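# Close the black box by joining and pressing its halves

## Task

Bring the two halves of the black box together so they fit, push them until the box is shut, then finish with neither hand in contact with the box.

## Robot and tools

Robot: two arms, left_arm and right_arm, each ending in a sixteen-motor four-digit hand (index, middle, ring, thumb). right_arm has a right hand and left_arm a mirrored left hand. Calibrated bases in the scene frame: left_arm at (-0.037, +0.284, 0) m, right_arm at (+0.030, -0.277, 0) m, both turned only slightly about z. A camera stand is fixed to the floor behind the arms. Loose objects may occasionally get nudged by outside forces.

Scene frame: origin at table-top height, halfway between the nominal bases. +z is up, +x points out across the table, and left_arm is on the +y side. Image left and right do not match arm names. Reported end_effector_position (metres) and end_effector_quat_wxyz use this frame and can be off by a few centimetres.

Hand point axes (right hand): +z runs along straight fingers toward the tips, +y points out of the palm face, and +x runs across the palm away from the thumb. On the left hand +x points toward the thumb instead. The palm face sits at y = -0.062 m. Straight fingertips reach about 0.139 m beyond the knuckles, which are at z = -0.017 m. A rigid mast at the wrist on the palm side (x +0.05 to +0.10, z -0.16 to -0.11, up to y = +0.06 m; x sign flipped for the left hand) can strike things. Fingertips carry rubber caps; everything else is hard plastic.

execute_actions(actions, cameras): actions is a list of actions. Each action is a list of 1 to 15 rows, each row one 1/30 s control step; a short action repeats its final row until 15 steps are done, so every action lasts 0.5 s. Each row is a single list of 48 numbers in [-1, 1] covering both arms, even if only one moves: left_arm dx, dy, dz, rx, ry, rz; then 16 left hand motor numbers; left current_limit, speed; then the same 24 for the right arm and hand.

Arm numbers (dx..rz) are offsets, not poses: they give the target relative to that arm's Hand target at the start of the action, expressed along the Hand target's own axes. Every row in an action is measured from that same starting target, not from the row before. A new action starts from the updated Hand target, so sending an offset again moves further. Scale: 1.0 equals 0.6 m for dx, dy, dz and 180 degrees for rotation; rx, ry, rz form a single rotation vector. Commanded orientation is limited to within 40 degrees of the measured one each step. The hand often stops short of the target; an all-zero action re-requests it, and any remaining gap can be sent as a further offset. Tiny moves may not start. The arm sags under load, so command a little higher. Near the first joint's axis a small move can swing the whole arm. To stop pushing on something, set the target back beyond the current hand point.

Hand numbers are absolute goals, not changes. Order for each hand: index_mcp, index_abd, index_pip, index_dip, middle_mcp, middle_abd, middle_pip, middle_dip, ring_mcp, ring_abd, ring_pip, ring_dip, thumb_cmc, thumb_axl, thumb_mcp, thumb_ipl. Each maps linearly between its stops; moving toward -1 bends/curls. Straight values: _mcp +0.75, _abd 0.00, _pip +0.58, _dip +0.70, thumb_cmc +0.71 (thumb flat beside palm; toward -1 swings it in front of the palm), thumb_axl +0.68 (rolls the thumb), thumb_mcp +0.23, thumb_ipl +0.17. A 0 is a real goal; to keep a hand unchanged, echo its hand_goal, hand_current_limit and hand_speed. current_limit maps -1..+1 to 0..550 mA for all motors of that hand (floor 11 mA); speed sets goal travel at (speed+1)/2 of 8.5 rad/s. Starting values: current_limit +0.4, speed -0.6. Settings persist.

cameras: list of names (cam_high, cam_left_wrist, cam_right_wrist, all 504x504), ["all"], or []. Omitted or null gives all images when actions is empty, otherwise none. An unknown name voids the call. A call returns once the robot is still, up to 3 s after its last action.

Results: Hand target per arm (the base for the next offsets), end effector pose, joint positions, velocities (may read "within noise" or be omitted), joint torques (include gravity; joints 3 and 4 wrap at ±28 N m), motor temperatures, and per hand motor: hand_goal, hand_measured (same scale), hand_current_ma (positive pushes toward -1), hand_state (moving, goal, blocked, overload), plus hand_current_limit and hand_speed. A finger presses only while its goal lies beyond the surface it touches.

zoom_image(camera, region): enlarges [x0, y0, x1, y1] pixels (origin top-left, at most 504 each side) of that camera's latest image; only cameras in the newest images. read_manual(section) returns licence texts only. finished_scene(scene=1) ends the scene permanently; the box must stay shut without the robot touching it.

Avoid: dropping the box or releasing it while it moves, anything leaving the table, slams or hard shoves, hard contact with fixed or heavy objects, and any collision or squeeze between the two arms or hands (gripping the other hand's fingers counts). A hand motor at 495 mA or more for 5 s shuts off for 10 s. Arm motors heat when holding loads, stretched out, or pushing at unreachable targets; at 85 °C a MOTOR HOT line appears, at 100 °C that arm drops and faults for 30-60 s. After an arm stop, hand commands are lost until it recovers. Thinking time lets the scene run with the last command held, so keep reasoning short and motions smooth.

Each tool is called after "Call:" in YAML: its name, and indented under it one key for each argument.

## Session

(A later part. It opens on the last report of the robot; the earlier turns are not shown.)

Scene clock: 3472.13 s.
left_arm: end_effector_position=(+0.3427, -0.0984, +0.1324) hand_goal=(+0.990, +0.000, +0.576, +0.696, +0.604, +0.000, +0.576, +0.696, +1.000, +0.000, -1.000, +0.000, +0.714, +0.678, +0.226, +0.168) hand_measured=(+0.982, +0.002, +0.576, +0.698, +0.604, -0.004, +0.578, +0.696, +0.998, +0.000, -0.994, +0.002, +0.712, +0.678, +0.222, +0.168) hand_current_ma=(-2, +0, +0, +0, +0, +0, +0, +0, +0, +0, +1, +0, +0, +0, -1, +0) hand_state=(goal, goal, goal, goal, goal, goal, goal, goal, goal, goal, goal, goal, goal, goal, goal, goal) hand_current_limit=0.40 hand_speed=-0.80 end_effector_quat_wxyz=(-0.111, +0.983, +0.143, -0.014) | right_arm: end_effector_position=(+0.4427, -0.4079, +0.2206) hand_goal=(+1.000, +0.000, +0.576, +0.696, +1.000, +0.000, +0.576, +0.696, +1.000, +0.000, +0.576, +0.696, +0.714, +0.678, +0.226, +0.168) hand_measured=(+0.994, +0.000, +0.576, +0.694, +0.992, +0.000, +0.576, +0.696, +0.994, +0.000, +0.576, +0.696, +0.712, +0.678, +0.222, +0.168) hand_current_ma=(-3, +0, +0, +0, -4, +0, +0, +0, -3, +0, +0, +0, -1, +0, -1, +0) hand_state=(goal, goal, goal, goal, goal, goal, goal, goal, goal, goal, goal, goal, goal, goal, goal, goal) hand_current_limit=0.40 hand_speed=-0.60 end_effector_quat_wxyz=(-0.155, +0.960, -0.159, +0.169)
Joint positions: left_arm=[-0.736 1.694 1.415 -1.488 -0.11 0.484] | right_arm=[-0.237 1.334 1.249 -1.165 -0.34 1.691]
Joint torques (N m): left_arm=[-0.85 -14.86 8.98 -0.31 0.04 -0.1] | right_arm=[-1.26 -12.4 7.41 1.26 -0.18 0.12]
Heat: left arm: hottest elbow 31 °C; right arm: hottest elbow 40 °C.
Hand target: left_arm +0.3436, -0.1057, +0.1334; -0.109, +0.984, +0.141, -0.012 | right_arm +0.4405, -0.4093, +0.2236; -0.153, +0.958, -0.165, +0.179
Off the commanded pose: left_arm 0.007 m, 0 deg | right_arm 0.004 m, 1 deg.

Call:
execute_actions:
  actions:
    - [[-0.0012,0.0098,-0.0022,0,0,0,0.99,0.0,0.576,0.696,0.603,0.0,0.576,0.696,1,0,-1,0,0.714,0.678,0.226,0.168,0.4,-0.8,0,0,0,0,0,0,1,0,0.576,0.696,1,0,0.576,0.696,1,0,0.576,0.696,0.714,0.678,0.226,0.168,0.4,-0.6]]
  cameras: ["cam_left_wrist","cam_right_wrist"]

Call:
zoom_image:
  camera: "cam_right_wrist"
  region: [344, 274, 394, 324]

Scene clock: 3475.20 s.
left_arm: end_effector_position=(+0.3414, -0.0998, +0.1296) hand_goal=(+0.990, +0.000, +0.576, +0.696, +0.604, +0.000, +0.576, +0.696, +1.000, +0.000, -1.000, +0.000, +0.714, +0.678, +0.226, +0.168) hand_measured=(+0.982, +0.002, +0.576, +0.698, +0.606, +0.002, +0.578, +0.696, +0.998, +0.000, -0.994, +0.002, +0.712, +0.678, +0.222, +0.168) hand_current_ma=(-2, +0, +0, +0, +0, +0, +0, +0, +0, +0, +1, +0, +0, +0, -1, +0) hand_state=(goal, goal, goal, goal, goal, goal, goal, goal, goal, goal, goal, goal, goal, goal, goal, goal) hand_current_limit=0.40 hand_speed=-0.80 end_effector_quat_wxyz=(-0.113, +0.983, +0.142, -0.015) | right_arm: end_effector_position=(+0.4427, -0.4079, +0.2206) hand_goal=(+1.000, +0.000, +0.576, +0.696, +1.000, +0.000, +0.576, +0.696, +1.000, +0.000, +0.576, +0.696, +0.714, +0.678, +0.226, +0.168) hand_measured=(+0.994, +0.000, +0.576, +0.694, +0.992, +0.000, +0.576, +0.696, +0.994, +0.000, +0.576, +0.696, +0.712, +0.678, +0.222, +0.168) hand_current_ma=(-3, +0, +0, +0, -4, +0, +0, +0, -3, +0, +0, +0, -1, +0, -1, +0) hand_state=(goal, goal, goal, goal, goal, goal, goal, goal, goal, goal, goal, goal, goal, goal, goal, goal) hand_current_limit=0.40 hand_speed=-0.60 end_effector_quat_wxyz=(-0.155, +0.960, -0.159, +0.169)
Joint positions: left_arm=[-0.74 1.699 1.415 -1.488 -0.109 0.481] | right_arm=[-0.237 1.334 1.249 -1.165 -0.34 1.691]
Joint torques (N m): left_arm=[-1.08 -14.45 10.39 -0.43 0.09 -0.14] | right_arm=[-1.32 -12.34 7.41 1.28 -0.19 0.11]
Heat: left arm: hottest elbow 31 °C; right arm: hottest elbow 40 °C.
Hand target: left_arm +0.3446, -0.1117, +0.1334; -0.109, +0.984, +0.141, -0.012 | right_arm +0.4405, -0.4093, +0.2236; -0.153, +0.958, -0.165, +0.179
Off the commanded pose: left_arm 0.013 m, 1 deg | right_arm 0.004 m, 1 deg.
Images, in order (width x height): cam_left_wrist 504x504, cam_right_wrist 504x504.

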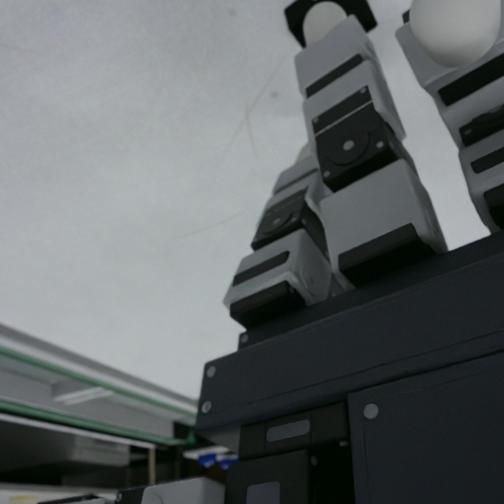

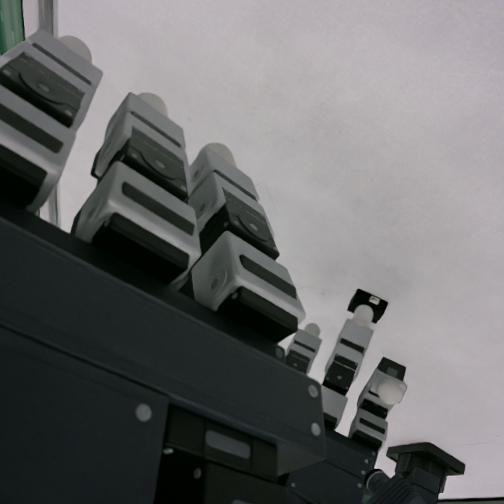

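Scaled by 10.080.

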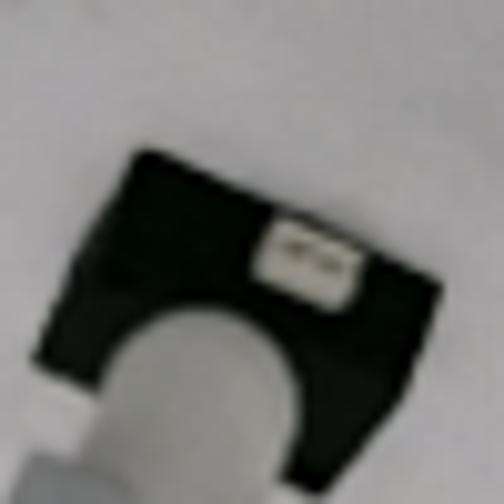

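Call:
execute_actions:
  actions:
    - [[0,-0.0086,-0.037,-0.012,0.0056,-0.0012,0.99,0.0,0.576,0.696,0.603,0.0,0.576,0.696,1,0,-1,0,0.714,0.678,0.226,0.168,0.4,-0.8,0,0,0,0,0,0,1,0,0.576,0.696,1,0,0.576,0.696,1,0,0.576,0.696,0.714,0.678,0.226,0.168,0.4,-0.6]]
    - [[0,-0.0086,-0.037,-0.012,0.0056,-0.0012,0.99,0.0,0.576,0.696,0.603,0.0,0.576,0.696,1,0,-1,0,0.714,0.678,0.226,0.168,0.4,-0.8,0,0,0,0,0,0,1,0,0.576,0.696,1,0,0.576,0.696,1,0,0.576,0.696,0.714,0.678,0.226,0.168,0.4,-0.6]]
    - [[0.0012,-0.007,0.0022,0,0,0,0.99,0.0,0.576,0.696,0.603,0.0,0.576,0.696,1,0,-1,0,0.714,0.678,0.226,0.168,0.4,-0.8,0,0,0,0,0,0,1,0,0.576,0.696,1,0,0.576,0.696,1,0,0.576,0.696,0.714,0.678,0.226,0.168,0.4,-0.6]]

Scene clock: 3491.73 s.
left_arm: end_effector_position=(+0.3401, -0.0996, +0.1609) hand_goal=(+0.990, +0.000, +0.576, +0.696, +0.604, +0.000, +0.576, +0.696, +1.000, +0.000, -1.000, +0.000, +0.714, +0.678, +0.226, +0.168) hand_measured=(+0.982, +0.002, +0.576, +0.698, +0.604, +0.002, +0.578, +0.696, +0.998, +0.000, -0.994, +0.002, +0.712, +0.678, +0.222, +0.168) hand_current_ma=(-2, +0, +0, +0, +0, +0, +0, +0, +0, +0, +1, +0, +0, +0, -1, +0) hand_state=(goal, goal, goal, goal, goal, goal, goal, goal, goal, goal, goal, goal, goal, goal, goal, goal) hand_current_limit=0.40 hand_speed=-0.80 end_effector_quat_wxyz=(-0.088, +0.986, +0.144, +0.001) | right_arm: end_effector_position=(+0.4427, -0.4079, +0.2206) hand_goal=(+1.000, +0.000, +0.576, +0.696, +1.000, +0.000, +0.576, +0.696, +1.000, +0.000, +0.576, +0.696, +0.714, +0.678, +0.226, +0.168) hand_measured=(+0.994, +0.000, +0.576, +0.694, +0.992, +0.000, +0.576, +0.696, +0.994, +0.000, +0.576, +0.696, +0.712, +0.678, +0.222, +0.168) hand_current_ma=(-3, +0, +0, +0, -4, +0, +0, +0, -3, +0, +0, +0, -1, +0, -1, +0) hand_state=(goal, goal, goal, goal, goal, goal, goal, goal, goal, goal, goal, goal, goal, goal, goal, goal) hand_current_limit=0.40 hand_speed=-0.60 end_effector_quat_wxyz=(-0.155, +0.960, -0.159, +0.169)
Joint positions: left_arm=[-0.74 1.639 1.415 -1.488 -0.106 0.481] | right_arm=[-0.237 1.334 1.249 -1.165 -0.34 1.691]
Joint torques (N m): left_arm=[-0.56 -16.15 10.09 -0.34 0.02 -0.06] | right_arm=[-1.26 -12.34 7.41 1.25 -0.19 0.11]
Heat: left arm: hottest elbow 32 °C; right arm: hottest elbow 40 °C.
Hand target: left_arm +0.3431, -0.1062, +0.1781; -0.074, +0.987, +0.143, +0.011 | right_arm +0.4405, -0.4093, +0.2236; -0.153, +0.958, -0.165, +0.179
Off the commanded pose: left_arm 0.019 m, 2 deg | right_arm 0.004 m, 1 deg.

Call:
execute_actions:
  actions:
    - [[0.0013,0.0007,0.0338,0.0105,-0.005,0.001,0.99,0.0,0.576,0.696,0.603,0.0,0.576,0.696,1,0,-1,0,0.714,0.678,0.226,0.168,0.4,-0.8,0,0,0,0,0,0,1,0,0.576,0.696,1,0,0.576,0.696,1,0,0.576,0.696,0.714,0.678,0.226,0.168,0.4,-0.6]]

Scene clock: 3496.37 s.
left_arm: end_effector_position=(+0.3402, -0.0998, +0.1578) hand_goal=(+0.990, +0.000, +0.576, +0.696, +0.604, +0.000, +0.576, +0.696, +1.000, +0.000, -1.000, +0.000, +0.714, +0.678, +0.226, +0.168) hand_measured=(+0.982, +0.002, +0.576, +0.698, +0.604, +0.002, +0.578, +0.696, +0.998, +0.000, -0.994, +0.002, +0.712, +0.678, +0.222, +0.168) hand_current_ma=(-2, +0, +0, +0, +0, +0, +0, +0, +0, +0, +1, +0, +0, +0, -1, +0) hand_state=(goal, goal, goal, goal, goal, goal, goal, goal, goal, goal, goal, goal, goal, goal, goal, goal) hand_current_limit=0.40 hand_speed=-0.80 end_effector_quat_wxyz=(-0.090, +0.986, +0.144, +0.000) | right_arm: end_effector_position=(+0.4427, -0.4079, +0.2206) hand_goal=(+1.000, +0.000, +0.576, +0.696, +1.000, +0.000, +0.576, +0.696, +1.000, +0.000, +0.576, +0.696, +0.714, +0.678, +0.226, +0.168) hand_measured=(+0.994, +0.000, +0.576, +0.694, +0.992, +0.000, +0.576, +0.696, +0.994, +0.000, +0.576, +0.696, +0.712, +0.678, +0.222, +0.168) hand_current_ma=(-3, +0, +0, +0, -4, +0, +0, +0, -3, +0, +0, +0, -1, +0, -1, +0) hand_state=(goal, goal, goal, goal, goal, goal, goal, goal, goal, goal, goal, goal, goal, goal, goal, goal) hand_current_limit=0.40 hand_speed=-0.60 end_effector_quat_wxyz=(-0.155, +0.960, -0.159, +0.169)
Joint positions: left_arm=[-0.74 1.645 1.415 -1.488 -0.106 0.481] | right_arm=[-0.237 1.334 1.249 -1.165 -0.34 1.691]
Joint torques (N m): left_arm=[-0.09 -14.27 9.14 -0.16 -0.08 -0.02] | right_arm=[-1.38 -12.4 7.39 1.26 -0.19 0.11]
Heat: left arm: hottest elbow 32 °C; right arm: hottest elbow 40 °C.
Hand target: left_arm +0.3439, -0.1034, +0.1582; -0.089, +0.986, +0.143, +0.001 | right_arm +0.4405, -0.4093, +0.2236; -0.153, +0.958, -0.165, +0.179
Off the commanded pose: left_arm 0.005 m, 0 deg | right_arm 0.004 m, 1 deg.

Call:
execute_actions:
  actions:
    - [[0,0.0043,0.0185,0.006,-0.0028,0.0006,0.99,0.0,0.576,0.696,0.603,0.0,0.576,0.696,1,0,-1,0,0.714,0.678,0.226,0.168,0.4,-0.8,0,0,0,0,0,0,1,0,0.576,0.696,1,0,0.576,0.696,1,0,0.576,0.696,0.714,0.678,0.226,0.168,0.4,-0.6]]
    - [[0,0.0043,0.0185,0.006,-0.0028,0.0006,0.99,0.0,0.576,0.696,0.603,0.0,0.576,0.696,1,0,-1,0,0.714,0.678,0.226,0.168,0.4,-0.8,0,0,0,0,0,0,1,0,0.576,0.696,1,0,0.576,0.696,1,0,0.576,0.696,0.714,0.678,0.226,0.168,0.4,-0.6]]

Call:
execute_actions:
  actions:
    - [[0,0.0022,0.0093,0.003,-0.0014,0.0003,0.99,0.0,0.576,0.696,0.603,0.0,0.576,0.696,1,0,-1,0,0.714,0.678,0.226,0.168,0.4,-0.8,0,0,0,0,0,0,1,0,0.576,0.696,1,0,0.576,0.696,1,0,0.576,0.696,0.714,0.678,0.226,0.168,0.4,-0.6]]

Call:
execute_actions:
  actions:
    - [[0,0.0011,0.0047,0.0015,-0.0007,0.00015,0.99,0.0,0.576,0.696,0.603,0.0,0.576,0.696,1,0,-1,0,0.714,0.678,0.226,0.168,0.4,-0.8,0,0,0,0,0,0,1,0,0.576,0.696,1,0,0.576,0.696,1,0,0.576,0.696,0.714,0.678,0.226,0.168,0.4,-0.6]]

Call:
execute_actions:
  actions:
    - [[0,0.0011,0.0047,0.0015,-0.0007,0.00015,0.99,0.0,0.576,0.696,0.603,0.0,0.576,0.696,1,0,-1,0,0.714,0.678,0.226,0.168,0.4,-0.8,0,0,0,0,0,0,1,0,0.576,0.696,1,0,0.576,0.696,1,0,0.576,0.696,0.714,0.678,0.226,0.168,0.4,-0.6]]

Scene clock: 3503.50 s.
left_arm: end_effector_position=(+0.3408, -0.1002, +0.1339) hand_goal=(+0.990, +0.000, +0.576, +0.696, +0.604, +0.000, +0.576, +0.696, +1.000, +0.000, -1.000, +0.000, +0.714, +0.678, +0.226, +0.168) hand_measured=(+0.982, +0.002, +0.576, +0.698, +0.604, +0.002, +0.578, +0.696, +0.998, +0.000, -0.994, +0.002, +0.712, +0.678, +0.222, +0.168) hand_current_ma=(-2, +0, +0, +0, +0, +0, +0, +0, +0, +0, +1, +0, +0, +0, -1, +0) hand_state=(goal, goal, goal, goal, goal, goal, goal, goal, goal, goal, goal, goal, goal, goal, goal, goal) hand_current_limit=0.40 hand_speed=-0.80 end_effector_quat_wxyz=(-0.109, +0.984, +0.142, -0.014) | right_arm: end_effector_position=(+0.4427, -0.4079, +0.2206) hand_goal=(+1.000, +0.000, +0.576, +0.696, +1.000, +0.000, +0.576, +0.696, +1.000, +0.000, +0.576, +0.696, +0.714, +0.678, +0.226, +0.168) hand_measured=(+0.994, +0.000, +0.576, +0.694, +0.992, +0.000, +0.576, +0.696, +0.994, +0.000, +0.576, +0.696, +0.712, +0.678, +0.222, +0.168) hand_current_ma=(-3, +0, +0, +0, -4, +0, +0, +0, -3, +0, +0, +0, -1, +0, -1, +0) hand_state=(goal, goal, goal, goal, goal, goal, goal, goal, goal, goal, goal, goal, goal, goal, goal, goal) hand_current_limit=0.40 hand_speed=-0.60 end_effector_quat_wxyz=(-0.155, +0.960, -0.159, +0.169)
Joint positions: left_arm=[-0.74 1.691 1.415 -1.488 -0.106 0.481] | right_arm=[-0.237 1.334 1.249 -1.165 -0.34 1.691]
Joint torques (N m): left_arm=[-0.26 -14.92 8.83 -0.25 -0.1 -0.03] | right_arm=[-1.32 -12.4 7.36 1.26 -0.19 0.12]
Heat: left arm: hottest elbow 32 °C; right arm: hottest elbow 40 °C.
Hand target: left_arm +0.3446, -0.1042, +0.1354; -0.107, +0.984, +0.141, -0.011 | right_arm +0.4405, -0.4093, +0.2236; -0.153, +0.958, -0.165, +0.179
Off the commanded pose: left_arm 0.006 m, 0 deg | right_arm 0.004 m, 1 deg.

Scene clock: 3504.20 s.
left_arm: end_effector_position=(+0.3408, -0.1002, +0.1302) hand_goal=(+0.990, +0.000, +0.576, +0.696, +0.604, +0.000, +0.576, +0.696, +1.000, +0.000, -1.000, +0.000, +0.714, +0.678, +0.226, +0.168) hand_measured=(+0.982, +0.002, +0.576, +0.698, +0.604, +0.002, +0.578, +0.696, +0.998, +0.000, -0.994, +0.002, +0.712, +0.678, +0.222, +0.168) hand_current_ma=(-2, +0, +0, +0, +0, +0, +0, +0, +0, +0, +1, +0, +0, +0, -1, +0) hand_state=(goal, goal, goal, goal, goal, goal, goal, goal, goal, goal, goal, goal, goal, goal, goal, goal) hand_current_limit=0.40 hand_speed=-0.80 end_effector_quat_wxyz=(-0.112, +0.983, +0.142, -0.016) | right_arm: end_effector_position=(+0.4427, -0.4079, +0.2206) hand_goal=(+1.000, +0.000, +0.576, +0.696, +1.000, +0.000, +0.576, +0.696, +1.000, +0.000, +0.576, +0.696, +0.714, +0.678, +0.226, +0.168) hand_measured=(+0.994, +0.000, +0.576, +0.694, +0.992, +0.000, +0.576, +0.696, +0.994, +0.000, +0.576, +0.696, +0.712, +0.678, +0.222, +0.168) hand_current_ma=(-3, +0, +0, +0, -4, +0, +0, +0, -3, +0, +0, +0, -1, +0, -1, +0) hand_state=(goal, goal, goal, goal, goal, goal, goal, goal, goal, goal, goal, goal, goal, goal, goal, goal) hand_current_limit=0.40 hand_speed=-0.60 end_effector_quat_wxyz=(-0.155, +0.960, -0.159, +0.169)
Joint positions: left_arm=[-0.74 1.698 1.415 -1.488 -0.107 0.481] | right_arm=[-0.237 1.334 1.249 -1.165 -0.34 1.691]
Joint torques (N m): left_arm=[-0.21 -14.74 8.83 -0.2 -0.1 -0.04] | right_arm=[-1.32 -12.34 7.38 1.26 -0.19 0.12]
Heat: left arm: hottest elbow 32 °C; right arm: hottest elbow 40 °C.
Hand target: left_arm +0.3447, -0.1043, +0.1296; -0.111, +0.984, +0.141, -0.014 | right_arm +0.4405, -0.4093, +0.2236; -0.153, +0.958, -0.165, +0.179
Off the commanded pose: left_arm 0.006 m, 0 deg | right_arm 0.004 m, 1 deg.

Scene clock: 3504.90 s.
left_arm: end_effector_position=(+0.3408, -0.1002, +0.1302) hand_goal=(+0.990, +0.000, +0.576, +0.696, +0.604, +0.000, +0.576, +0.696, +1.000, +0.000, -1.000, +0.000, +0.714, +0.678, +0.226, +0.168) hand_measured=(+0.982, +0.002, +0.576, +0.698, +0.604, +0.002, +0.578, +0.696, +0.998, +0.000, -0.994, +0.002, +0.712, +0.678, +0.222, +0.168) hand_current_ma=(-2, +0, +0, +0, +0, +0, +0, +0, +0, +0, +1, +0, +0, +0, -1, +0) hand_state=(goal, goal, goal, goal, goal, goal, goal, goal, goal, goal, goal, goal, goal, goal, goal, goal) hand_current_limit=0.40 hand_speed=-0.80 end_effector_quat_wxyz=(-0.112, +0.983, +0.142, -0.016) | right_arm: end_effector_position=(+0.4427, -0.4079, +0.2206) hand_goal=(+1.000, +0.000, +0.576, +0.696, +1.000, +0.000, +0.576, +0.696, +1.000, +0.000, +0.576, +0.696, +0.714, +0.678, +0.226, +0.168) hand_measured=(+0.994, +0.000, +0.576, +0.694, +0.992, +0.000, +0.576, +0.696, +0.994, +0.000, +0.576, +0.696, +0.712, +0.678, +0.222, +0.168) hand_current_ma=(-3, +0, +0, +0, -4, +0, +0, +0, -3, +0, +0, +0, -1, +0, -1, +0) hand_state=(goal, goal, goal, goal, goal, goal, goal, goal, goal, goal, goal, goal, goal, goal, goal, goal) hand_current_limit=0.40 hand_speed=-0.60 end_effector_quat_wxyz=(-0.155, +0.960, -0.159, +0.169)
Joint positions: left_arm=[-0.74 1.698 1.415 -1.488 -0.107 0.481] | right_arm=[-0.237 1.334 1.249 -1.165 -0.34 1.691]
Joint torques (N m): left_arm=[-0.32 -14.51 8.79 -0.17 -0.11 -0.04] | right_arm=[-1.2 -12.34 7.38 1.26 -0.19 0.12]
Heat: left arm: hottest elbow 32 °C; right arm: hottest elbow 40 °C.
Hand target: left_arm +0.3447, -0.1043, +0.1268; -0.113, +0.983, +0.141, -0.015 | right_arm +0.4405, -0.4093, +0.2236; -0.153, +0.958, -0.165, +0.179
Off the commanded pose: left_arm 0.007 m, 0 deg | right_arm 0.004 m, 1 deg.

Scene clock: 3505.60 s.
left_arm: end_effector_position=(+0.3409, -0.1001, +0.1298) hand_goal=(+0.990, +0.000, +0.576, +0.696, +0.604, +0.000, +0.576, +0.696, +1.000, +0.000, -1.000, +0.000, +0.714, +0.678, +0.226, +0.168) hand_measured=(+0.982, +0.002, +0.576, +0.698, +0.604, +0.000, +0.578, +0.696, +0.998, +0.000, -0.994, +0.002, +0.712, +0.678, +0.222, +0.168) hand_current_ma=(-2, +0, +0, +0, +0, +0, +0, +0, +0, +0, +1, +0, +0, +0, -1, +0) hand_state=(goal, goal, goal, goal, goal, goal, goal, goal, goal, goal, goal, goal, goal, goal, goal, goal) hand_current_limit=0.40 hand_speed=-0.80 end_effector_quat_wxyz=(-0.112, +0.983, +0.142, -0.016) | right_arm: end_effector_position=(+0.4427, -0.4079, +0.2206) hand_goal=(+1.000, +0.000, +0.576, +0.696, +1.000, +0.000, +0.576, +0.696, +1.000, +0.000, +0.576, +0.696, +0.714, +0.678, +0.226, +0.168) hand_measured=(+0.994, +0.000, +0.576, +0.694, +0.992, +0.000, +0.576, +0.696, +0.994, +0.000, +0.576, +0.696, +0.712, +0.678, +0.222, +0.168) hand_current_ma=(-3, +0, +0, +0, -4, +0, +0, +0, -3, +0, +0, +0, -1, +0, -1, +0) hand_state=(goal, goal, goal, goal, goal, goal, goal, goal, goal, goal, goal, goal, goal, goal, goal, goal) hand_current_limit=0.40 hand_speed=-0.60 end_effector_quat_wxyz=(-0.155, +0.960, -0.159, +0.169)
Joint positions: left_arm=[-0.74 1.699 1.415 -1.488 -0.107 0.481] | right_arm=[-0.237 1.334 1.249 -1.165 -0.34 1.691]
Joint torques (N m): left_arm=[-0.21 -13.74 8.73 -0.17 -0.12 -0.04] | right_arm=[-1.32 -12.4 7.38 1.28 -0.18 0.11]
Heat: left arm: hottest elbow 32 °C; right arm: hottest elbow 40 °C.
Hand target: left_arm +0.3447, -0.1043, +0.1239; -0.115, +0.983, +0.141, -0.017 | right_arm +0.4405, -0.4093, +0.2236; -0.153, +0.958, -0.165, +0.179
Off the commanded pose: left_arm 0.008 m, 0 deg | right_arm 0.004 m, 1 deg.

Call:
execute_actions:
  actions:
    - [[0,-0.0086,-0.037,-0.012,0.0056,-0.0012,0.99,0.0,0.576,0.696,0.603,0.0,0.576,0.696,1,0,-1,0,0.714,0.678,0.226,0.168,0.4,-0.8,0,0,0,0,0,0,1,0,0.576,0.696,1,0,0.576,0.696,1,0,0.576,0.696,0.714,0.678,0.226,0.168,0.4,-0.6]]
    - [[0,-0.0054,-0.0232,-0.0075,0.0035,-0.00075,0.99,0.0,0.576,0.696,0.603,0.0,0.576,0.696,1,0,-1,0,0.714,0.678,0.226,0.168,0.4,-0.8,0,0,0,0,0,0,1,0,0.576,0.696,1,0,0.576,0.696,1,0,0.576,0.696,0.714,0.678,0.226,0.168,0.4,-0.6]]
    - [[-0.0020,-0.032,0.0050,0,0,0,0.99,0.0,0.576,0.696,0.603,0.0,0.576,0.696,1,0,-1,0,0.714,0.678,0.226,0.168,0.4,-0.8,0,0,0,0,0,0,1,0,0.576,0.696,1,0,0.576,0.696,1,0,0.576,0.696,0.714,0.678,0.226,0.168,0.4,-0.6]]

Scene clock: 3513.17 s.
left_arm: end_effector_position=(+0.3354, -0.0903, +0.1588) hand_goal=(+0.990, +0.000, +0.576, +0.696, +0.604, +0.000, +0.576, +0.696, +1.000, +0.000, -1.000, +0.000, +0.714, +0.678, +0.226, +0.168) hand_measured=(+0.982, +0.002, +0.576, +0.698, +0.604, +0.000, +0.578, +0.696, +0.998, +0.000, -0.994, +0.002, +0.712, +0.678, +0.222, +0.168) hand_current_ma=(-2, +0, +0, +0, +0, +0, +0, +0, +0, +0, +1, +0, +0, +0, -1, +0) hand_state=(goal, goal, goal, goal, goal, goal, goal, goal, goal, goal, goal, goal, goal, goal, goal, goal) hand_current_limit=0.40 hand_speed=-0.80 end_effector_quat_wxyz=(-0.091, +0.986, +0.143, -0.001) | right_arm: end_effector_position=(+0.4427, -0.4079, +0.2206) hand_goal=(+1.000, +0.000, +0.576, +0.696, +1.000, +0.000, +0.576, +0.696, +1.000, +0.000, +0.576, +0.696, +0.714, +0.678, +0.226, +0.168) hand_measured=(+0.994, +0.000, +0.576, +0.694, +0.992, +0.000, +0.576, +0.696, +0.994, +0.000, +0.576, +0.696, +0.712, +0.678, +0.222, +0.168) hand_current_ma=(-3, +0, +0, +0, -4, +0, +0, +0, -3, +0, +0, +0, -1, +0, -1, +0) hand_state=(goal, goal, goal, goal, goal, goal, goal, goal, goal, goal, goal, goal, goal, goal, goal, goal) hand_current_limit=0.40 hand_speed=-0.60 end_effector_quat_wxyz=(-0.155, +0.960, -0.159, +0.169)
Joint positions: left_arm=[-0.733 1.62 1.387 -1.486 -0.107 0.491] | right_arm=[-0.237 1.334 1.249 -1.165 -0.34 1.691]
Joint torques (N m): left_arm=[0.62 -16.03 6.9 0.18 -0.1 0.08] | right_arm=[-1.38 -12.4 7.38 1.25 -0.18 0.11]
Heat: left arm: hottest elbow 32 °C; right arm: hottest elbow 40 °C.
Hand target: left_arm +0.3379, -0.0858, +0.1612; -0.087, +0.986, +0.143, +0.002 | right_arm +0.4405, -0.4093, +0.2236; -0.153, +0.958, -0.165, +0.179
Off the commanded pose: left_arm 0.006 m, 1 deg | right_arm 0.004 m, 1 deg.

Call:
execute_actions:
  actions:
    - [[0.008,-0.012,0.0018,0,0,0,0.99,0.0,0.576,0.696,0.603,0.0,0.576,0.696,1,0,-1,0,0.714,0.678,0.226,0.168,0.4,-0.8,0,0,0,0,0,0,1,0,0.576,0.696,1,0,0.576,0.696,1,0,0.576,0.696,0.714,0.678,0.226,0.168,0.4,-0.6]]
    - [[0,0.0043,0.0185,0.006,-0.0028,0.0006,0.99,0.0,0.576,0.696,0.603,0.0,0.576,0.696,1,0,-1,0,0.714,0.678,0.226,0.168,0.4,-0.8,0,0,0,0,0,0,1,0,0.576,0.696,1,0,0.576,0.696,1,0,0.576,0.696,0.714,0.678,0.226,0.168,0.4,-0.6]]
    - [[0,0.0043,0.0185,0.006,-0.0028,0.0006,0.99,0.0,0.576,0.696,0.603,0.0,0.576,0.696,1,0,-1,0,0.714,0.678,0.226,0.168,0.4,-0.8,0,0,0,0,0,0,1,0,0.576,0.696,1,0,0.576,0.696,1,0,0.576,0.696,0.714,0.678,0.226,0.168,0.4,-0.6]]

Scene clock: 3520.33 s.
left_arm: end_effector_position=(+0.3395, -0.0809, +0.1463) hand_goal=(+0.990, +0.000, +0.576, +0.696, +0.604, +0.000, +0.576, +0.696, +1.000, +0.000, -1.000, +0.000, +0.714, +0.678, +0.226, +0.168) hand_measured=(+0.982, +0.002, +0.576, +0.698, +0.604, +0.000, +0.578, +0.696, +0.998, +0.000, -0.994, +0.002, +0.712, +0.678, +0.222, +0.168) hand_current_ma=(-2, +0, +0, +0, +0, +0, +0, +0, +0, +0, +1, +0, +0, +0, -1, +0) hand_state=(goal, goal, goal, goal, goal, goal, goal, goal, goal, goal, goal, goal, goal, goal, goal, goal) hand_current_limit=0.40 hand_speed=-0.80 end_effector_quat_wxyz=(-0.101, +0.985, +0.143, -0.007) | right_arm: end_effector_position=(+0.4427, -0.4079, +0.2206) hand_goal=(+1.000, +0.000, +0.576, +0.696, +1.000, +0.000, +0.576, +0.696, +1.000, +0.000, +0.576, +0.696, +0.714, +0.678, +0.226, +0.168) hand_measured=(+0.994, +0.000, +0.576, +0.694, +0.992, +0.000, +0.576, +0.696, +0.994, +0.000, +0.576, +0.696, +0.712, +0.678, +0.222, +0.168) hand_current_ma=(-3, +0, +0, +0, -4, +0, +0, +0, -3, +0, +0, +0, -1, +0, -1, +0) hand_state=(goal, goal, goal, goal, goal, goal, goal, goal, goal, goal, goal, goal, goal, goal, goal, goal) hand_current_limit=0.40 hand_speed=-0.60 end_effector_quat_wxyz=(-0.155, +0.960, -0.159, +0.169)
Joint positions: left_arm=[-0.714 1.632 1.372 -1.479 -0.112 0.507] | right_arm=[-0.237 1.334 1.249 -1.165 -0.34 1.691]
Joint torques (N m): left_arm=[0.56 -14.1 6.98 0.12 -0.11 0.04] | right_arm=[-1.26 -12.4 7.39 1.25 -0.19 0.12]
Heat: left arm: hottest elbow 32 °C; right arm: hottest elbow 40 °C.
Hand target: left_arm +0.3412, -0.0782, +0.1386; -0.105, +0.984, +0.142, -0.010 | right_arm +0.4405, -0.4093, +0.2236; -0.153, +0.958, -0.165, +0.179
Off the commanded pose: left_arm 0.008 m, 1 deg | right_arm 0.004 m, 1 deg.

Call:
execute_actions:
  actions:
    - [[0,0.0043,0.0185,0.006,-0.0028,0.0006,0.99,0.0,0.576,0.696,0.603,0.0,0.576,0.696,1,0,-1,0,0.714,0.678,0.226,0.168,0.4,-0.8,0,0,0,0,0,0,1,0,0.576,0.696,1,0,0.576,0.696,1,0,0.576,0.696,0.714,0.678,0.226,0.168,0.4,-0.6]]
  cameras: ["cam_right_wrist"]

Call:
zoom_image:
  camera: "cam_right_wrist"
  region: [344, 274, 394, 324]

Call:
execute_actions:
  actions:
    - [[0,0.0022,0.0093,0.003,-0.0014,0.0003,0.99,0.0,0.576,0.696,0.603,0.0,0.576,0.696,1,0,-1,0,0.714,0.678,0.226,0.168,0.4,-0.8,0,0,0,0,0,0,1,0,0.576,0.696,1,0,0.576,0.696,1,0,0.576,0.696,0.714,0.678,0.226,0.168,0.4,-0.6]]

Call:
execute_actions:
  actions:
    - [[0,0.0011,0.0047,0.0015,-0.0007,0.00015,0.99,0.0,0.576,0.696,0.603,0.0,0.576,0.696,1,0,-1,0,0.714,0.678,0.226,0.168,0.4,-0.8,0,0,0,0,0,0,1,0,0.576,0.696,1,0,0.576,0.696,1,0,0.576,0.696,0.714,0.678,0.226,0.168,0.4,-0.6]]

Call:
execute_actions:
  actions:
    - [[0,0.0011,0.0047,0.0015,-0.0007,0.00015,0.99,0.0,0.576,0.696,0.603,0.0,0.576,0.696,1,0,-1,0,0.714,0.678,0.226,0.168,0.4,-0.8,0,0,0,0,0,0,1,0,0.576,0.696,1,0,0.576,0.696,1,0,0.576,0.696,0.714,0.678,0.226,0.168,0.4,-0.6]]

Scene clock: 3525.97 s.
left_arm: end_effector_position=(+0.3403, -0.0813, +0.1349) hand_goal=(+0.990, +0.000, +0.576, +0.696, +0.604, +0.000, +0.576, +0.696, +1.000, +0.000, -1.000, +0.000, +0.714, +0.678, +0.226, +0.168) hand_measured=(+0.982, +0.002, +0.576, +0.698, +0.604, +0.000, +0.578, +0.696, +0.998, +0.000, -0.994, +0.002, +0.712, +0.678, +0.222, +0.168) hand_current_ma=(-2, +0, +0, +0, +0, +0, +0, +0, +0, +0, +1, +0, +0, +0, -1, +0) hand_state=(goal, goal, goal, goal, goal, goal, goal, goal, goal, goal, goal, goal, goal, goal, goal, goal) hand_current_limit=0.40 hand_speed=-0.80 end_effector_quat_wxyz=(-0.109, +0.984, +0.142, -0.013) | right_arm: end_effector_position=(+0.4427, -0.4079, +0.2206) hand_goal=(+1.000, +0.000, +0.576, +0.696, +1.000, +0.000, +0.576, +0.696, +1.000, +0.000, +0.576, +0.696, +0.714, +0.678, +0.226, +0.168) hand_measured=(+0.994, +0.000, +0.576, +0.694, +0.992, +0.000, +0.576, +0.696, +0.994, +0.000, +0.576, +0.696, +0.712, +0.678, +0.222, +0.168) hand_current_ma=(-3, +0, +0, +0, -4, +0, +0, +0, -3, +0, +0, +0, -1, +0, -1, +0) hand_state=(goal, goal, goal, goal, goal, goal, goal, goal, goal, goal, goal, goal, goal, goal, goal, goal) hand_current_limit=0.40 hand_speed=-0.60 end_effector_quat_wxyz=(-0.155, +0.960, -0.159, +0.169)
Joint positions: left_arm=[-0.714 1.655 1.372 -1.477 -0.113 0.507] | right_arm=[-0.237 1.334 1.249 -1.165 -0.34 1.691]
Joint torques (N m): left_arm=[0.15 -14.39 6.75 0.06 -0.11 0.04] | right_arm=[-1.32 -12.34 7.41 1.28 -0.19 0.12]
Heat: left arm: hottest elbow 32 °C; right arm: hottest elbow 40 °C.
Hand target: left_arm +0.3414, -0.0784, +0.1273; -0.113, +0.983, +0.141, -0.015 | right_arm +0.4405, -0.4093, +0.2236; -0.153, +0.958, -0.165, +0.179
Off the commanded pose: left_arm 0.008 m, 1 deg | right_arm 0.004 m, 1 deg.
Images, in order (width x height): cam_right_wrist 504x504.

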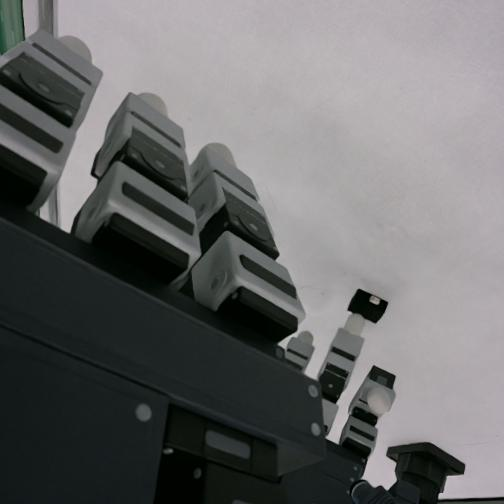

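Scaled by 10.080.

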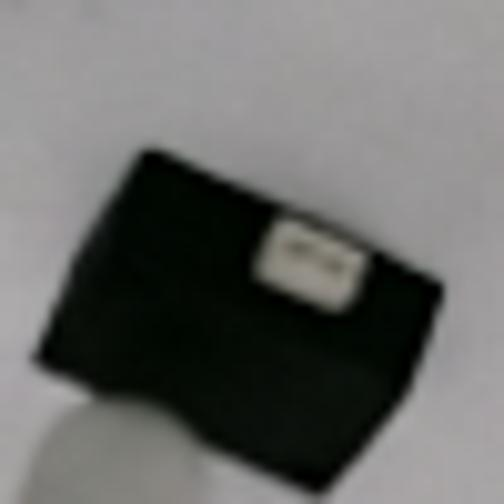

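Scene clock: 3526.67 s.
left_arm: end_effector_position=(+0.3404, -0.0812, +0.1307) hand_goal=(+0.990, +0.000, +0.576, +0.696, +0.604, +0.000, +0.576, +0.696, +1.000, +0.000, -1.000, +0.000, +0.714, +0.678, +0.226, +0.168) hand_measured=(+0.982, +0.002, +0.576, +0.698, +0.604, +0.000, +0.578, +0.696, +0.998, +0.000, -0.994, +0.002, +0.712, +0.678, +0.222, +0.168) hand_current_ma=(-2, +0, +0, +0, +0, +0, +0, +0, +0, +0, +1, +0, +0, +0, -1, +0) hand_state=(goal, goal, goal, goal, goal, goal, goal, goal, goal, goal, goal, goal, goal, goal, goal, goal) hand_current_limit=0.40 hand_speed=-0.80 end_effector_quat_wxyz=(-0.113, +0.983, +0.142, -0.015) | right_arm: end_effector_position=(+0.4427, -0.4079, +0.2206) hand_goal=(+1.000, +0.000, +0.576, +0.696, +1.000, +0.000, +0.576, +0.696, +1.000, +0.000, +0.576, +0.696, +0.714, +0.678, +0.226, +0.168) hand_measured=(+0.994, +0.000, +0.576, +0.694, +0.992, +0.000, +0.576, +0.696, +0.994, +0.000, +0.576, +0.696, +0.712, +0.678, +0.222, +0.168) hand_current_ma=(-3, +0, +0, +0, -4, +0, +0, +0, -3, +0, +0, +0, -1, +0, -1, +0) hand_state=(goal, goal, goal, goal, goal, goal, goal, goal, goal, goal, goal, goal, goal, goal, goal, goal) hand_current_limit=0.40 hand_speed=-0.60 end_effector_quat_wxyz=(-0.155, +0.960, -0.159, +0.169)
Joint positions: left_arm=[-0.714 1.663 1.372 -1.477 -0.114 0.507] | right_arm=[-0.237 1.334 1.249 -1.165 -0.34 1.691]
Joint torques (N m): left_arm=[0.38 -14.21 6.57 0.06 -0.11 0.03] | right_arm=[-1.38 -12.34 7.36 1.25 -0.18 0.11]
Heat: left arm: hottest elbow 32 °C; right arm: hottest elbow 40 °C.
Hand target: left_arm +0.3414, -0.0784, +0.1215; -0.118, +0.983, +0.141, -0.018 | right_arm +0.4405, -0.4093, +0.2236; -0.153, +0.958, -0.165, +0.179
Off the commanded pose: left_arm 0.010 m, 1 deg | right_arm 0.004 m, 1 deg.

Scene clock: 3527.37 s.
left_arm: end_effector_position=(+0.3404, -0.0811, +0.1296) hand_goal=(+0.990, +0.000, +0.576, +0.696, +0.604, +0.000, +0.576, +0.696, +1.000, +0.000, -1.000, +0.000, +0.714, +0.678, +0.226, +0.168) hand_measured=(+0.982, +0.002, +0.576, +0.698, +0.604, +0.000, +0.578, +0.696, +0.998, +0.000, -0.994, +0.002, +0.712, +0.678, +0.222, +0.168) hand_current_ma=(-2, +0, +0, +0, +0, +0, +0, +0, +0, +0, +1, +0, +0, +0, -1, +0) hand_state=(goal, goal, goal, goal, goal, goal, goal, goal, goal, goal, goal, goal, goal, goal, goal, goal) hand_current_limit=0.40 hand_speed=-0.80 end_effector_quat_wxyz=(-0.114, +0.983, +0.142, -0.016) | right_arm: end_effector_position=(+0.4427, -0.4079, +0.2206) hand_goal=(+1.000, +0.000, +0.576, +0.696, +1.000, +0.000, +0.576, +0.696, +1.000, +0.000, +0.576, +0.696, +0.714, +0.678, +0.226, +0.168) hand_measured=(+0.994, +0.000, +0.576, +0.694, +0.992, +0.000, +0.576, +0.696, +0.994, +0.000, +0.576, +0.696, +0.712, +0.678, +0.222, +0.168) hand_current_ma=(-3, +0, +0, +0, -4, +0, +0, +0, -3, +0, +0, +0, -1, +0, -1, +0) hand_state=(goal, goal, goal, goal, goal, goal, goal, goal, goal, goal, goal, goal, goal, goal, goal, goal) hand_current_limit=0.40 hand_speed=-0.60 end_effector_quat_wxyz=(-0.155, +0.960, -0.159, +0.169)
Joint positions: left_arm=[-0.714 1.666 1.372 -1.477 -0.115 0.507] | right_arm=[-0.237 1.334 1.249 -1.165 -0.34 1.691]
Joint torques (N m): left_arm=[0.26 -13.92 6.57 0.12 -0.12 0.03] | right_arm=[-1.32 -12.34 7.38 1.24 -0.19 0.12]
Heat: left arm: hottest elbow 32 °C; right arm: hottest elbow 40 °C.
Hand target: left_arm +0.3414, -0.0784, +0.1187; -0.120, +0.983, +0.141, -0.020 | right_arm +0.4405, -0.4093, +0.2236; -0.153, +0.958, -0.165, +0.179
Off the commanded pose: left_arm 0.011 m, 1 deg | right_arm 0.004 m, 1 deg.

Scene clock: 3528.07 s.
left_arm: end_effector_position=(+0.3404, -0.0811, +0.1294) hand_goal=(+0.990, +0.000, +0.576, +0.696, +0.604, +0.000, +0.576, +0.696, +1.000, +0.000, -1.000, +0.000, +0.714, +0.678, +0.226, +0.168) hand_measured=(+0.982, +0.002, +0.576, +0.698, +0.604, +0.000, +0.578, +0.696, +0.998, +0.000, -0.994, +0.002, +0.712, +0.678, +0.222, +0.168) hand_current_ma=(-2, +0, +0, +0, +0, +0, +0, +0, +0, +0, +1, +0, +0, +0, -1, +0) hand_state=(goal, goal, goal, goal, goal, goal, goal, goal, goal, goal, goal, goal, goal, goal, goal, goal) hand_current_limit=0.40 hand_speed=-0.80 end_effector_quat_wxyz=(-0.114, +0.983, +0.142, -0.016) | right_arm: end_effector_position=(+0.4427, -0.4079, +0.2206) hand_goal=(+1.000, +0.000, +0.576, +0.696, +1.000, +0.000, +0.576, +0.696, +1.000, +0.000, +0.576, +0.696, +0.714, +0.678, +0.226, +0.168) hand_measured=(+0.994, +0.000, +0.576, +0.694, +0.992, +0.000, +0.576, +0.696, +0.994, +0.000, +0.576, +0.696, +0.712, +0.678, +0.222, +0.168) hand_current_ma=(-3, +0, +0, +0, -4, +0, +0, +0, -3, +0, +0, +0, -1, +0, -1, +0) hand_state=(goal, goal, goal, goal, goal, goal, goal, goal, goal, goal, goal, goal, goal, goal, goal, goal) hand_current_limit=0.40 hand_speed=-0.60 end_effector_quat_wxyz=(-0.155, +0.960, -0.159, +0.169)
Joint positions: left_arm=[-0.714 1.666 1.372 -1.477 -0.115 0.507] | right_arm=[-0.237 1.334 1.249 -1.165 -0.34 1.691]
Joint torques (N m): left_arm=[0.26 -13.68 6.52 0.14 -0.11 0.05] | right_arm=[-1.32 -12.4 7.39 1.25 -0.19 0.12]
Heat: left arm: hottest elbow 32 °C; right arm: hottest elbow 40 °C.
Hand target: left_arm +0.3413, -0.0783, +0.1157; -0.122, +0.982, +0.140, -0.021 | right_arm +0.4405, -0.4093, +0.2236; -0.153, +0.958, -0.165, +0.179
Off the commanded pose: left_arm 0.014 m, 1 deg | right_arm 0.004 m, 1 deg.

Call:
execute_actions:
  actions:
    - [[0,0.0043,0.0185,0.006,-0.0028,0.0006,0.99,0.0,0.576,0.696,0.603,0.0,0.576,0.696,1,0,-1,0,0.714,0.678,0.226,0.168,0.4,-0.8,0,0,0,0,0,0,1,0,0.576,0.696,1,0,0.576,0.696,1,0,0.576,0.696,0.714,0.678,0.226,0.168,0.4,-0.6]]

Call:
execute_actions:
  actions:
    - [[0,0.0043,0.0185,0.006,-0.0028,0.0006,0.99,0.0,0.576,0.696,0.603,0.0,0.576,0.696,1,0,-1,0,0.714,0.678,0.226,0.168,0.4,-0.8,0,0,0,0,0,0,1,0,0.576,0.696,1,0,0.576,0.696,1,0,0.576,0.696,0.714,0.678,0.226,0.168,0.4,-0.6]]

Call:
execute_actions:
  actions:
    - [[0,0.0043,0.0185,0.006,-0.0028,0.0006,0.99,0.0,0.576,0.696,0.603,0.0,0.576,0.696,1,0,-1,0,0.714,0.678,0.226,0.168,0.4,-0.8,0,0,0,0,0,0,1,0,0.576,0.696,1,0,0.576,0.696,1,0,0.576,0.696,0.714,0.678,0.226,0.168,0.4,-0.6]]
  cameras: ["cam_right_wrist"]

Call:
zoom_image:
  camera: "cam_right_wrist"
  region: [344, 274, 394, 324]

Scene clock: 3535.97 s.
left_arm: end_effector_position=(+0.3406, -0.0810, +0.1280) hand_goal=(+0.990, +0.000, +0.576, +0.696, +0.604, +0.000, +0.576, +0.696, +1.000, +0.000, -1.000, +0.000, +0.714, +0.678, +0.226, +0.168) hand_measured=(+0.982, +0.002, +0.576, +0.698, +0.604, -0.002, +0.578, +0.696, +0.998, +0.000, -0.994, +0.002, +0.712, +0.678, +0.222, +0.168) hand_current_ma=(-2, +0, +0, +0, +0, +0, +0, +0, +0, +0, +1, +0, +0, +0, -1, +0) hand_state=(goal, goal, goal, goal, goal, goal, goal, goal, goal, goal, goal, goal, goal, goal, goal, goal) hand_current_limit=0.40 hand_speed=-0.80 end_effector_quat_wxyz=(-0.115, +0.983, +0.142, -0.016) | right_arm: end_effector_position=(+0.4427, -0.4079, +0.2206) hand_goal=(+1.000, +0.000, +0.576, +0.696, +1.000, +0.000, +0.576, +0.696, +1.000, +0.000, +0.576, +0.696, +0.714, +0.678, +0.226, +0.168) hand_measured=(+0.994, +0.000, +0.576, +0.694, +0.992, +0.000, +0.576, +0.696, +0.994, +0.000, +0.576, +0.696, +0.712, +0.678, +0.222, +0.168) hand_current_ma=(-3, +0, +0, +0, -4, +0, +0, +0, -3, +0, +0, +0, -1, +0, -1, +0) hand_state=(goal, goal, goal, goal, goal, goal, goal, goal, goal, goal, goal, goal, goal, goal, goal, goal) hand_current_limit=0.40 hand_speed=-0.60 end_effector_quat_wxyz=(-0.155, +0.960, -0.159, +0.169)
Joint positions: left_arm=[-0.714 1.669 1.372 -1.477 -0.116 0.507] | right_arm=[-0.237 1.334 1.249 -1.165 -0.34 1.691]
Joint torques (N m): left_arm=[0.38 -12.28 6.28 0.21 -0.12 0] | right_arm=[-1.26 -12.34 7.39 1.25 -0.19 0.12]
Heat: left arm: hottest elbow 31 °C; right arm: hottest elbow 40 °C.
Hand target: left_arm +0.3412, -0.0781, +0.1044; -0.130, +0.981, +0.140, -0.027 | right_arm +0.4405, -0.4093, +0.2236; -0.153, +0.958, -0.165, +0.179
Off the commanded pose: left_arm 0.024 m, 2 deg | right_arm 0.004 m, 1 deg.

Scene clock: 3536.67 s.
left_arm: end_effector_position=(+0.3410, -0.0810, +0.1267) hand_goal=(+0.990, +0.000, +0.576, +0.696, +0.604, +0.000, +0.576, +0.696, +1.000, +0.000, -1.000, +0.000, +0.714, +0.678, +0.226, +0.168) hand_measured=(+0.982, +0.002, +0.576, +0.698, +0.604, -0.006, +0.578, +0.696, +0.998, +0.000, -0.994, +0.002, +0.712, +0.678, +0.222, +0.168) hand_current_ma=(-2, +0, +0, +0, +0, -1, +0, +0, +0, +0, +1, +0, +0, +0, -1, +0) hand_state=(goal, goal, goal, goal, goal, goal, goal, goal, goal, goal, goal, goal, goal, goal, goal, goal) hand_current_limit=0.40 hand_speed=-0.80 end_effector_quat_wxyz=(-0.116, +0.983, +0.142, -0.016) | right_arm: end_effector_position=(+0.4427, -0.4079, +0.2206) hand_goal=(+1.000, +0.000, +0.576, +0.696, +1.000, +0.000, +0.576, +0.696, +1.000, +0.000, +0.576, +0.696, +0.714, +0.678, +0.226, +0.168) hand_measured=(+0.994, +0.000, +0.576, +0.694, +0.992, +0.000, +0.576, +0.696, +0.994, +0.000, +0.576, +0.696, +0.712, +0.678, +0.222, +0.168) hand_current_ma=(-3, +0, +0, +0, -4, +0, +0, +0, -3, +0, +0, +0, -1, +0, -1, +0) hand_state=(goal, goal, goal, goal, goal, goal, goal, goal, goal, goal, goal, goal, goal, goal, goal, goal) hand_current_limit=0.40 hand_speed=-0.60 end_effector_quat_wxyz=(-0.155, +0.960, -0.159, +0.169)
Joint positions: left_arm=[-0.714 1.672 1.372 -1.476 -0.117 0.507] | right_arm=[-0.237 1.334 1.249 -1.165 -0.34 1.691]
Joint torques (N m): left_arm=[0.26 -10.81 6.08 0.21 -0.12 0.01] | right_arm=[-1.26 -12.28 7.39 1.25 -0.19 0.11]
Heat: left arm: hottest elbow 31 °C; right arm: hottest elbow 40 °C.
Hand target: left_arm +0.3409, -0.0778, +0.0930; -0.139, +0.980, +0.139, -0.033 | right_arm +0.4405, -0.4093, +0.2236; -0.153, +0.958, -0.165, +0.179
Off the commanded pose: left_arm 0.034 m, 3 deg | right_arm 0.004 m, 1 deg.

Scene clock: 3537.37 s.
left_arm: end_effector_position=(+0.3411, -0.0808, +0.1256) hand_goal=(+0.990, +0.000, +0.576, +0.696, +0.604, +0.000, +0.576, +0.696, +1.000, +0.000, -1.000, +0.000, +0.714, +0.678, +0.226, +0.168) hand_measured=(+0.982, +0.002, +0.576, +0.698, +0.604, -0.012, +0.578, +0.696, +0.998, +0.000, -0.994, +0.002, +0.712, +0.678, +0.222, +0.168) hand_current_ma=(-2, +0, +0, +0, +0, -2, +0, +0, +0, +0, +1, +0, +0, +0, -1, +0) hand_state=(goal, goal, goal, goal, goal, goal, goal, goal, goal, goal, goal, goal, goal, goal, goal, goal) hand_current_limit=0.40 hand_speed=-0.80 end_effector_quat_wxyz=(-0.118, +0.983, +0.141, -0.016) | right_arm: end_effector_position=(+0.4427, -0.4079, +0.2206) hand_goal=(+1.000, +0.000, +0.576, +0.696, +1.000, +0.000, +0.576, +0.696, +1.000, +0.000, +0.576, +0.696, +0.714, +0.678, +0.226, +0.168) hand_measured=(+0.994, +0.000, +0.576, +0.694, +0.992, +0.000, +0.576, +0.696, +0.994, +0.000, +0.576, +0.696, +0.712, +0.678, +0.222, +0.168) hand_current_ma=(-3, +0, +0, +0, -4, +0, +0, +0, -3, +0, +0, +0, -1, +0, -1, +0) hand_state=(goal, goal, goal, goal, goal, goal, goal, goal, goal, goal, goal, goal, goal, goal, goal, goal) hand_current_limit=0.40 hand_speed=-0.60 end_effector_quat_wxyz=(-0.155, +0.960, -0.159, +0.169)
Joint positions: left_arm=[-0.714 1.674 1.372 -1.476 -0.119 0.507] | right_arm=[-0.237 1.334 1.249 -1.165 -0.34 1.691]
Joint torques (N m): left_arm=[0.15 -9.47 5.71 0.2 -0.12 -0.02] | right_arm=[-1.32 -12.4 7.39 1.26 -0.19 0.12]
Heat: left arm: hottest elbow 31 °C; right arm: hottest elbow 40 °C.
Hand target: left_arm +0.3404, -0.0773, +0.0816; -0.148, +0.979, +0.139, -0.039 | right_arm +0.4405, -0.4093, +0.2236; -0.153, +0.958, -0.165, +0.179
Off the commanded pose: left_arm 0.044 m, 4 deg | right_arm 0.004 m, 1 deg.
Images, in order (width x height): cam_right_wrist 504x504.

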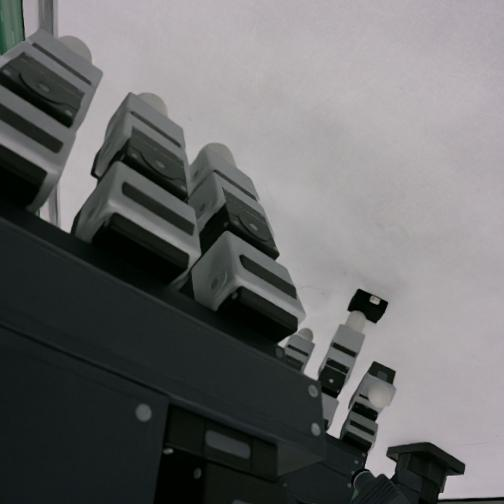

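Scaled by 10.080.

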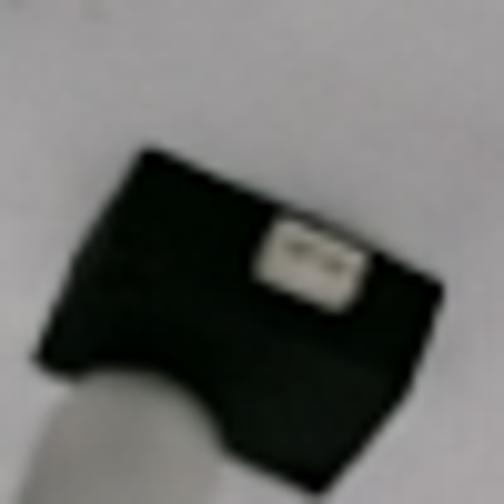

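Call:
execute_actions:
  actions:
    - [[0,-0.0086,-0.037,-0.012,0.0056,-0.0012,0.99,0.0,0.576,0.696,0.603,0.0,0.576,0.696,1,0,-1,0,0.714,0.678,0.226,0.168,0.4,-0.8,0,0,0,0,0,0,1,0,0.576,0.696,1,0,0.576,0.696,1,0,0.576,0.696,0.714,0.678,0.226,0.168,0.4,-0.6]]
    - [[0,-0.0086,-0.037,-0.012,0.0056,-0.0012,0.99,0.0,0.576,0.696,0.603,0.0,0.576,0.696,1,0,-1,0,0.714,0.678,0.226,0.168,0.4,-0.8,0,0,0,0,0,0,1,0,0.576,0.696,1,0,0.576,0.696,1,0,0.576,0.696,0.714,0.678,0.226,0.168,0.4,-0.6]]
    - [[0,-0.0086,-0.037,-0.012,0.0056,-0.0012,0.99,0.0,0.576,0.696,0.603,0.0,0.576,0.696,1,0,-1,0,0.714,0.678,0.226,0.168,0.4,-0.8,0,0,0,0,0,0,1,0,0.576,0.696,1,0,0.576,0.696,1,0,0.576,0.696,0.714,0.678,0.226,0.168,0.4,-0.6]]
    - [[0,-0.0086,-0.037,-0.012,0.0056,-0.0012,0.99,0.0,0.576,0.696,0.603,0.0,0.576,0.696,1,0,-1,0,0.714,0.678,0.226,0.168,0.4,-0.8,0,0,0,0,0,0,1,0,0.576,0.696,1,0,0.576,0.696,1,0,0.576,0.696,0.714,0.678,0.226,0.168,0.4,-0.6]]
    - [[0,-0.0086,-0.037,-0.012,0.0056,-0.0012,0.99,0.0,0.576,0.696,0.603,0.0,0.576,0.696,1,0,-1,0,0.714,0.678,0.226,0.168,0.4,-0.8,0,0,0,0,0,0,1,0,0.576,0.696,1,0,0.576,0.696,1,0,0.576,0.696,0.714,0.678,0.226,0.168,0.4,-0.6]]
    - [[0,0.03,-0.04,0,0,0,0.99,0.0,0.576,0.696,0.603,0.0,0.576,0.696,1,0,-1,0,0.714,0.678,0.226,0.168,0.4,-0.8,0,0,0,0,0,0,1,0,0.576,0.696,1,0,0.576,0.696,1,0,0.576,0.696,0.714,0.678,0.226,0.168,0.4,-0.6]]
    - [[0,0.12,0.01,0,0,0,0.99,0.0,0.576,0.696,0.603,0.0,0.576,0.696,1,0,-1,0,0.714,0.678,0.226,0.168,0.4,-0.8,0,0,0,0,0,0,1,0,0.576,0.696,1,0,0.576,0.696,1,0,0.576,0.696,0.714,0.678,0.226,0.168,0.4,-0.6]]
  cameras: ["cam_high","cam_left_wrist","cam_right_wrist"]

Call:
zoom_image:
  camera: "cam_right_wrist"
  region: [344, 274, 394, 324]

Call:
zoom_image:
  camera: "cam_left_wrist"
  region: [360, 0, 430, 70]

Scene clock: 3549.60 s.
left_arm: end_effector_position=(+0.3530, -0.1561, +0.1782) hand_goal=(+0.990, +0.000, +0.576, +0.696, +0.604, +0.000, +0.576, +0.696, +1.000, +0.000, -1.000, +0.000, +0.714, +0.678, +0.226, +0.168) hand_measured=(+0.984, +0.002, +0.576, +0.698, +0.604, -0.002, +0.576, +0.696, +0.998, +0.000, -0.994, +0.002, +0.712, +0.678, +0.222, +0.168) hand_current_ma=(-1, +0, +0, +0, +0, +0, +0, +0, +0, +0, +1, +0, +0, +0, -1, +0) hand_state=(goal, goal, goal, goal, goal, goal, goal, goal, goal, goal, goal, goal, goal, goal, goal, goal) hand_current_limit=0.40 hand_speed=-0.80 end_effector_quat_wxyz=(-0.080, +0.988, +0.136, +0.006) | right_arm: end_effector_position=(+0.4427, -0.4079, +0.2206) hand_goal=(+1.000, +0.000, +0.576, +0.696, +1.000, +0.000, +0.576, +0.696, +1.000, +0.000, +0.576, +0.696, +0.714, +0.678, +0.226, +0.168) hand_measured=(+0.994, +0.000, +0.576, +0.694, +0.992, +0.000, +0.576, +0.696, +0.994, +0.000, +0.576, +0.696, +0.712, +0.678, +0.222, +0.168) hand_current_ma=(-3, +0, +0, +0, -4, +0, +0, +0, -3, +0, +0, +0, -1, +0, -1, +0) hand_state=(goal, goal, goal, goal, goal, goal, goal, goal, goal, goal, goal, goal, goal, goal, goal, goal) hand_current_limit=0.40 hand_speed=-0.60 end_effector_quat_wxyz=(-0.155, +0.960, -0.159, +0.169)
Joint positions: left_arm=[-0.795 1.749 1.603 -1.551 -0.098 0.444] | right_arm=[-0.237 1.334 1.249 -1.165 -0.34 1.691]
Joint torques (N m): left_arm=[0.15 -17.26 12.74 -0.42 -0.07 -0.16] | right_arm=[-1.38 -12.34 7.41 1.25 -0.19 0.12]
Heat: left arm: hottest elbow 31 °C; right arm: hottest elbow 39 °C.
Hand target: left_arm +0.3659, -0.1652, +0.2028; -0.061, +0.987, +0.144, +0.019 | right_arm +0.4405, -0.4093, +0.2236; -0.153, +0.958, -0.165, +0.179
Off the commanded pose: left_arm 0.029 m, 3 deg | right_arm 0.004 m, 1 deg.

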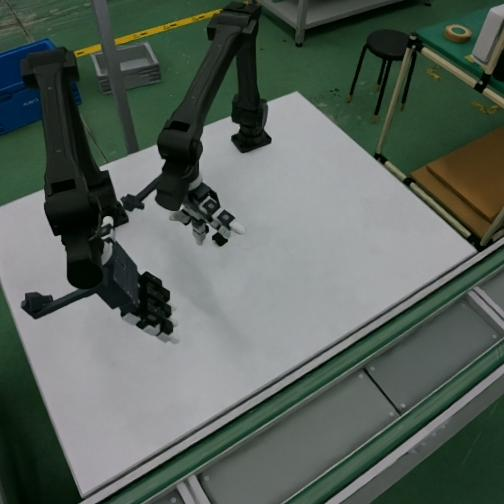

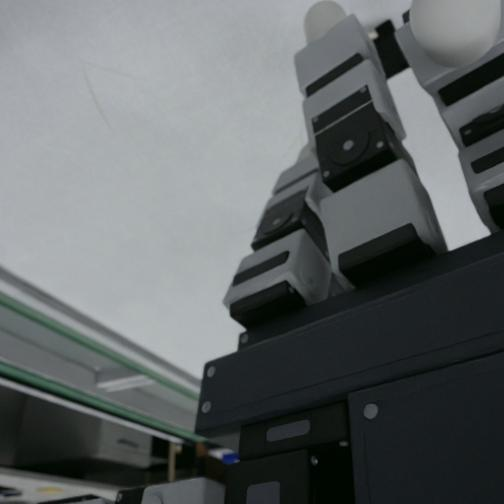

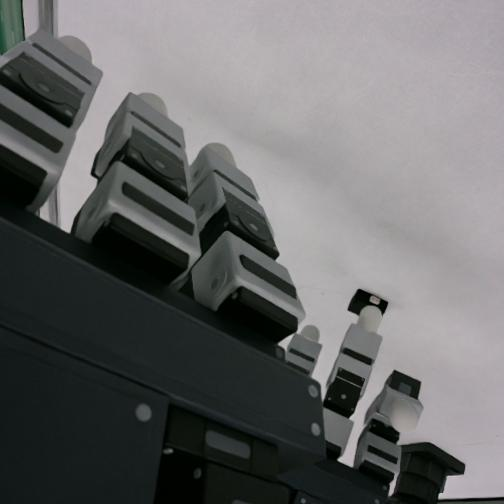

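Scaled by 10.080.

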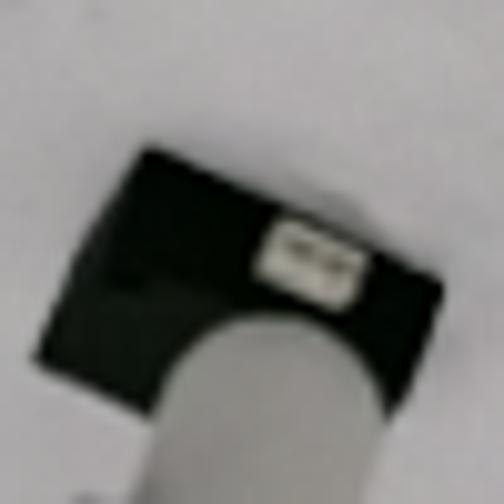

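Scaled by 7.200.

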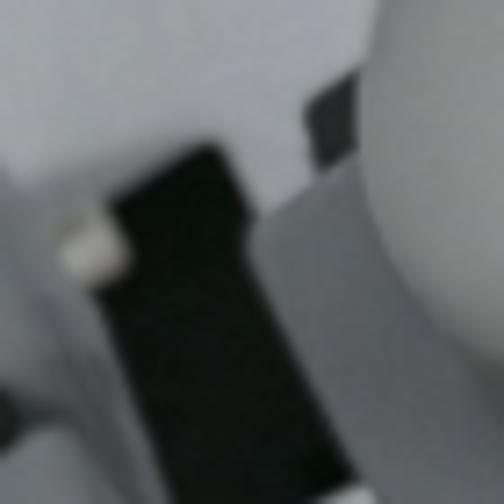

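Call:
zoom_image:
  camera: "cam_right_wrist"
  region: [344, 286, 368, 310]

Call:
zoom_image:
  camera: "cam_left_wrist"
  region: [364, 10, 404, 50]

Scaled by 21.000.

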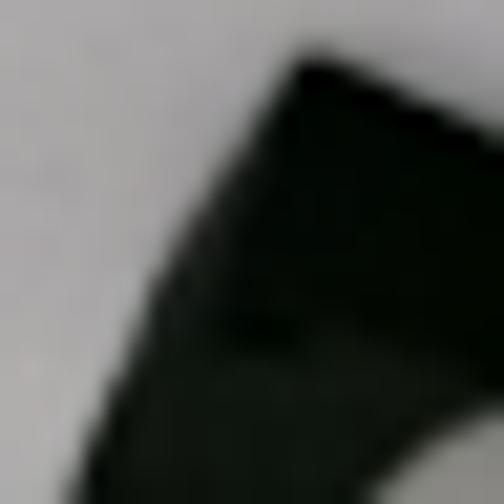

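Scaled by 12.600.

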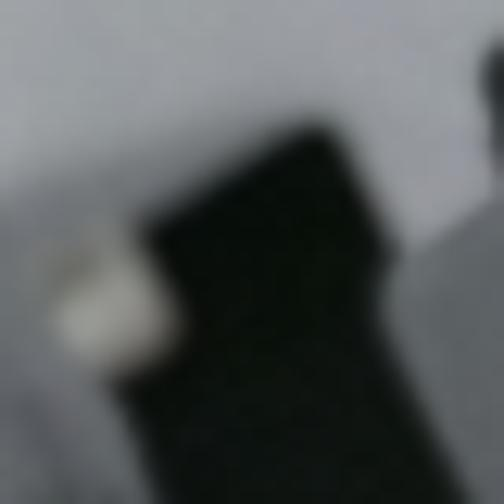

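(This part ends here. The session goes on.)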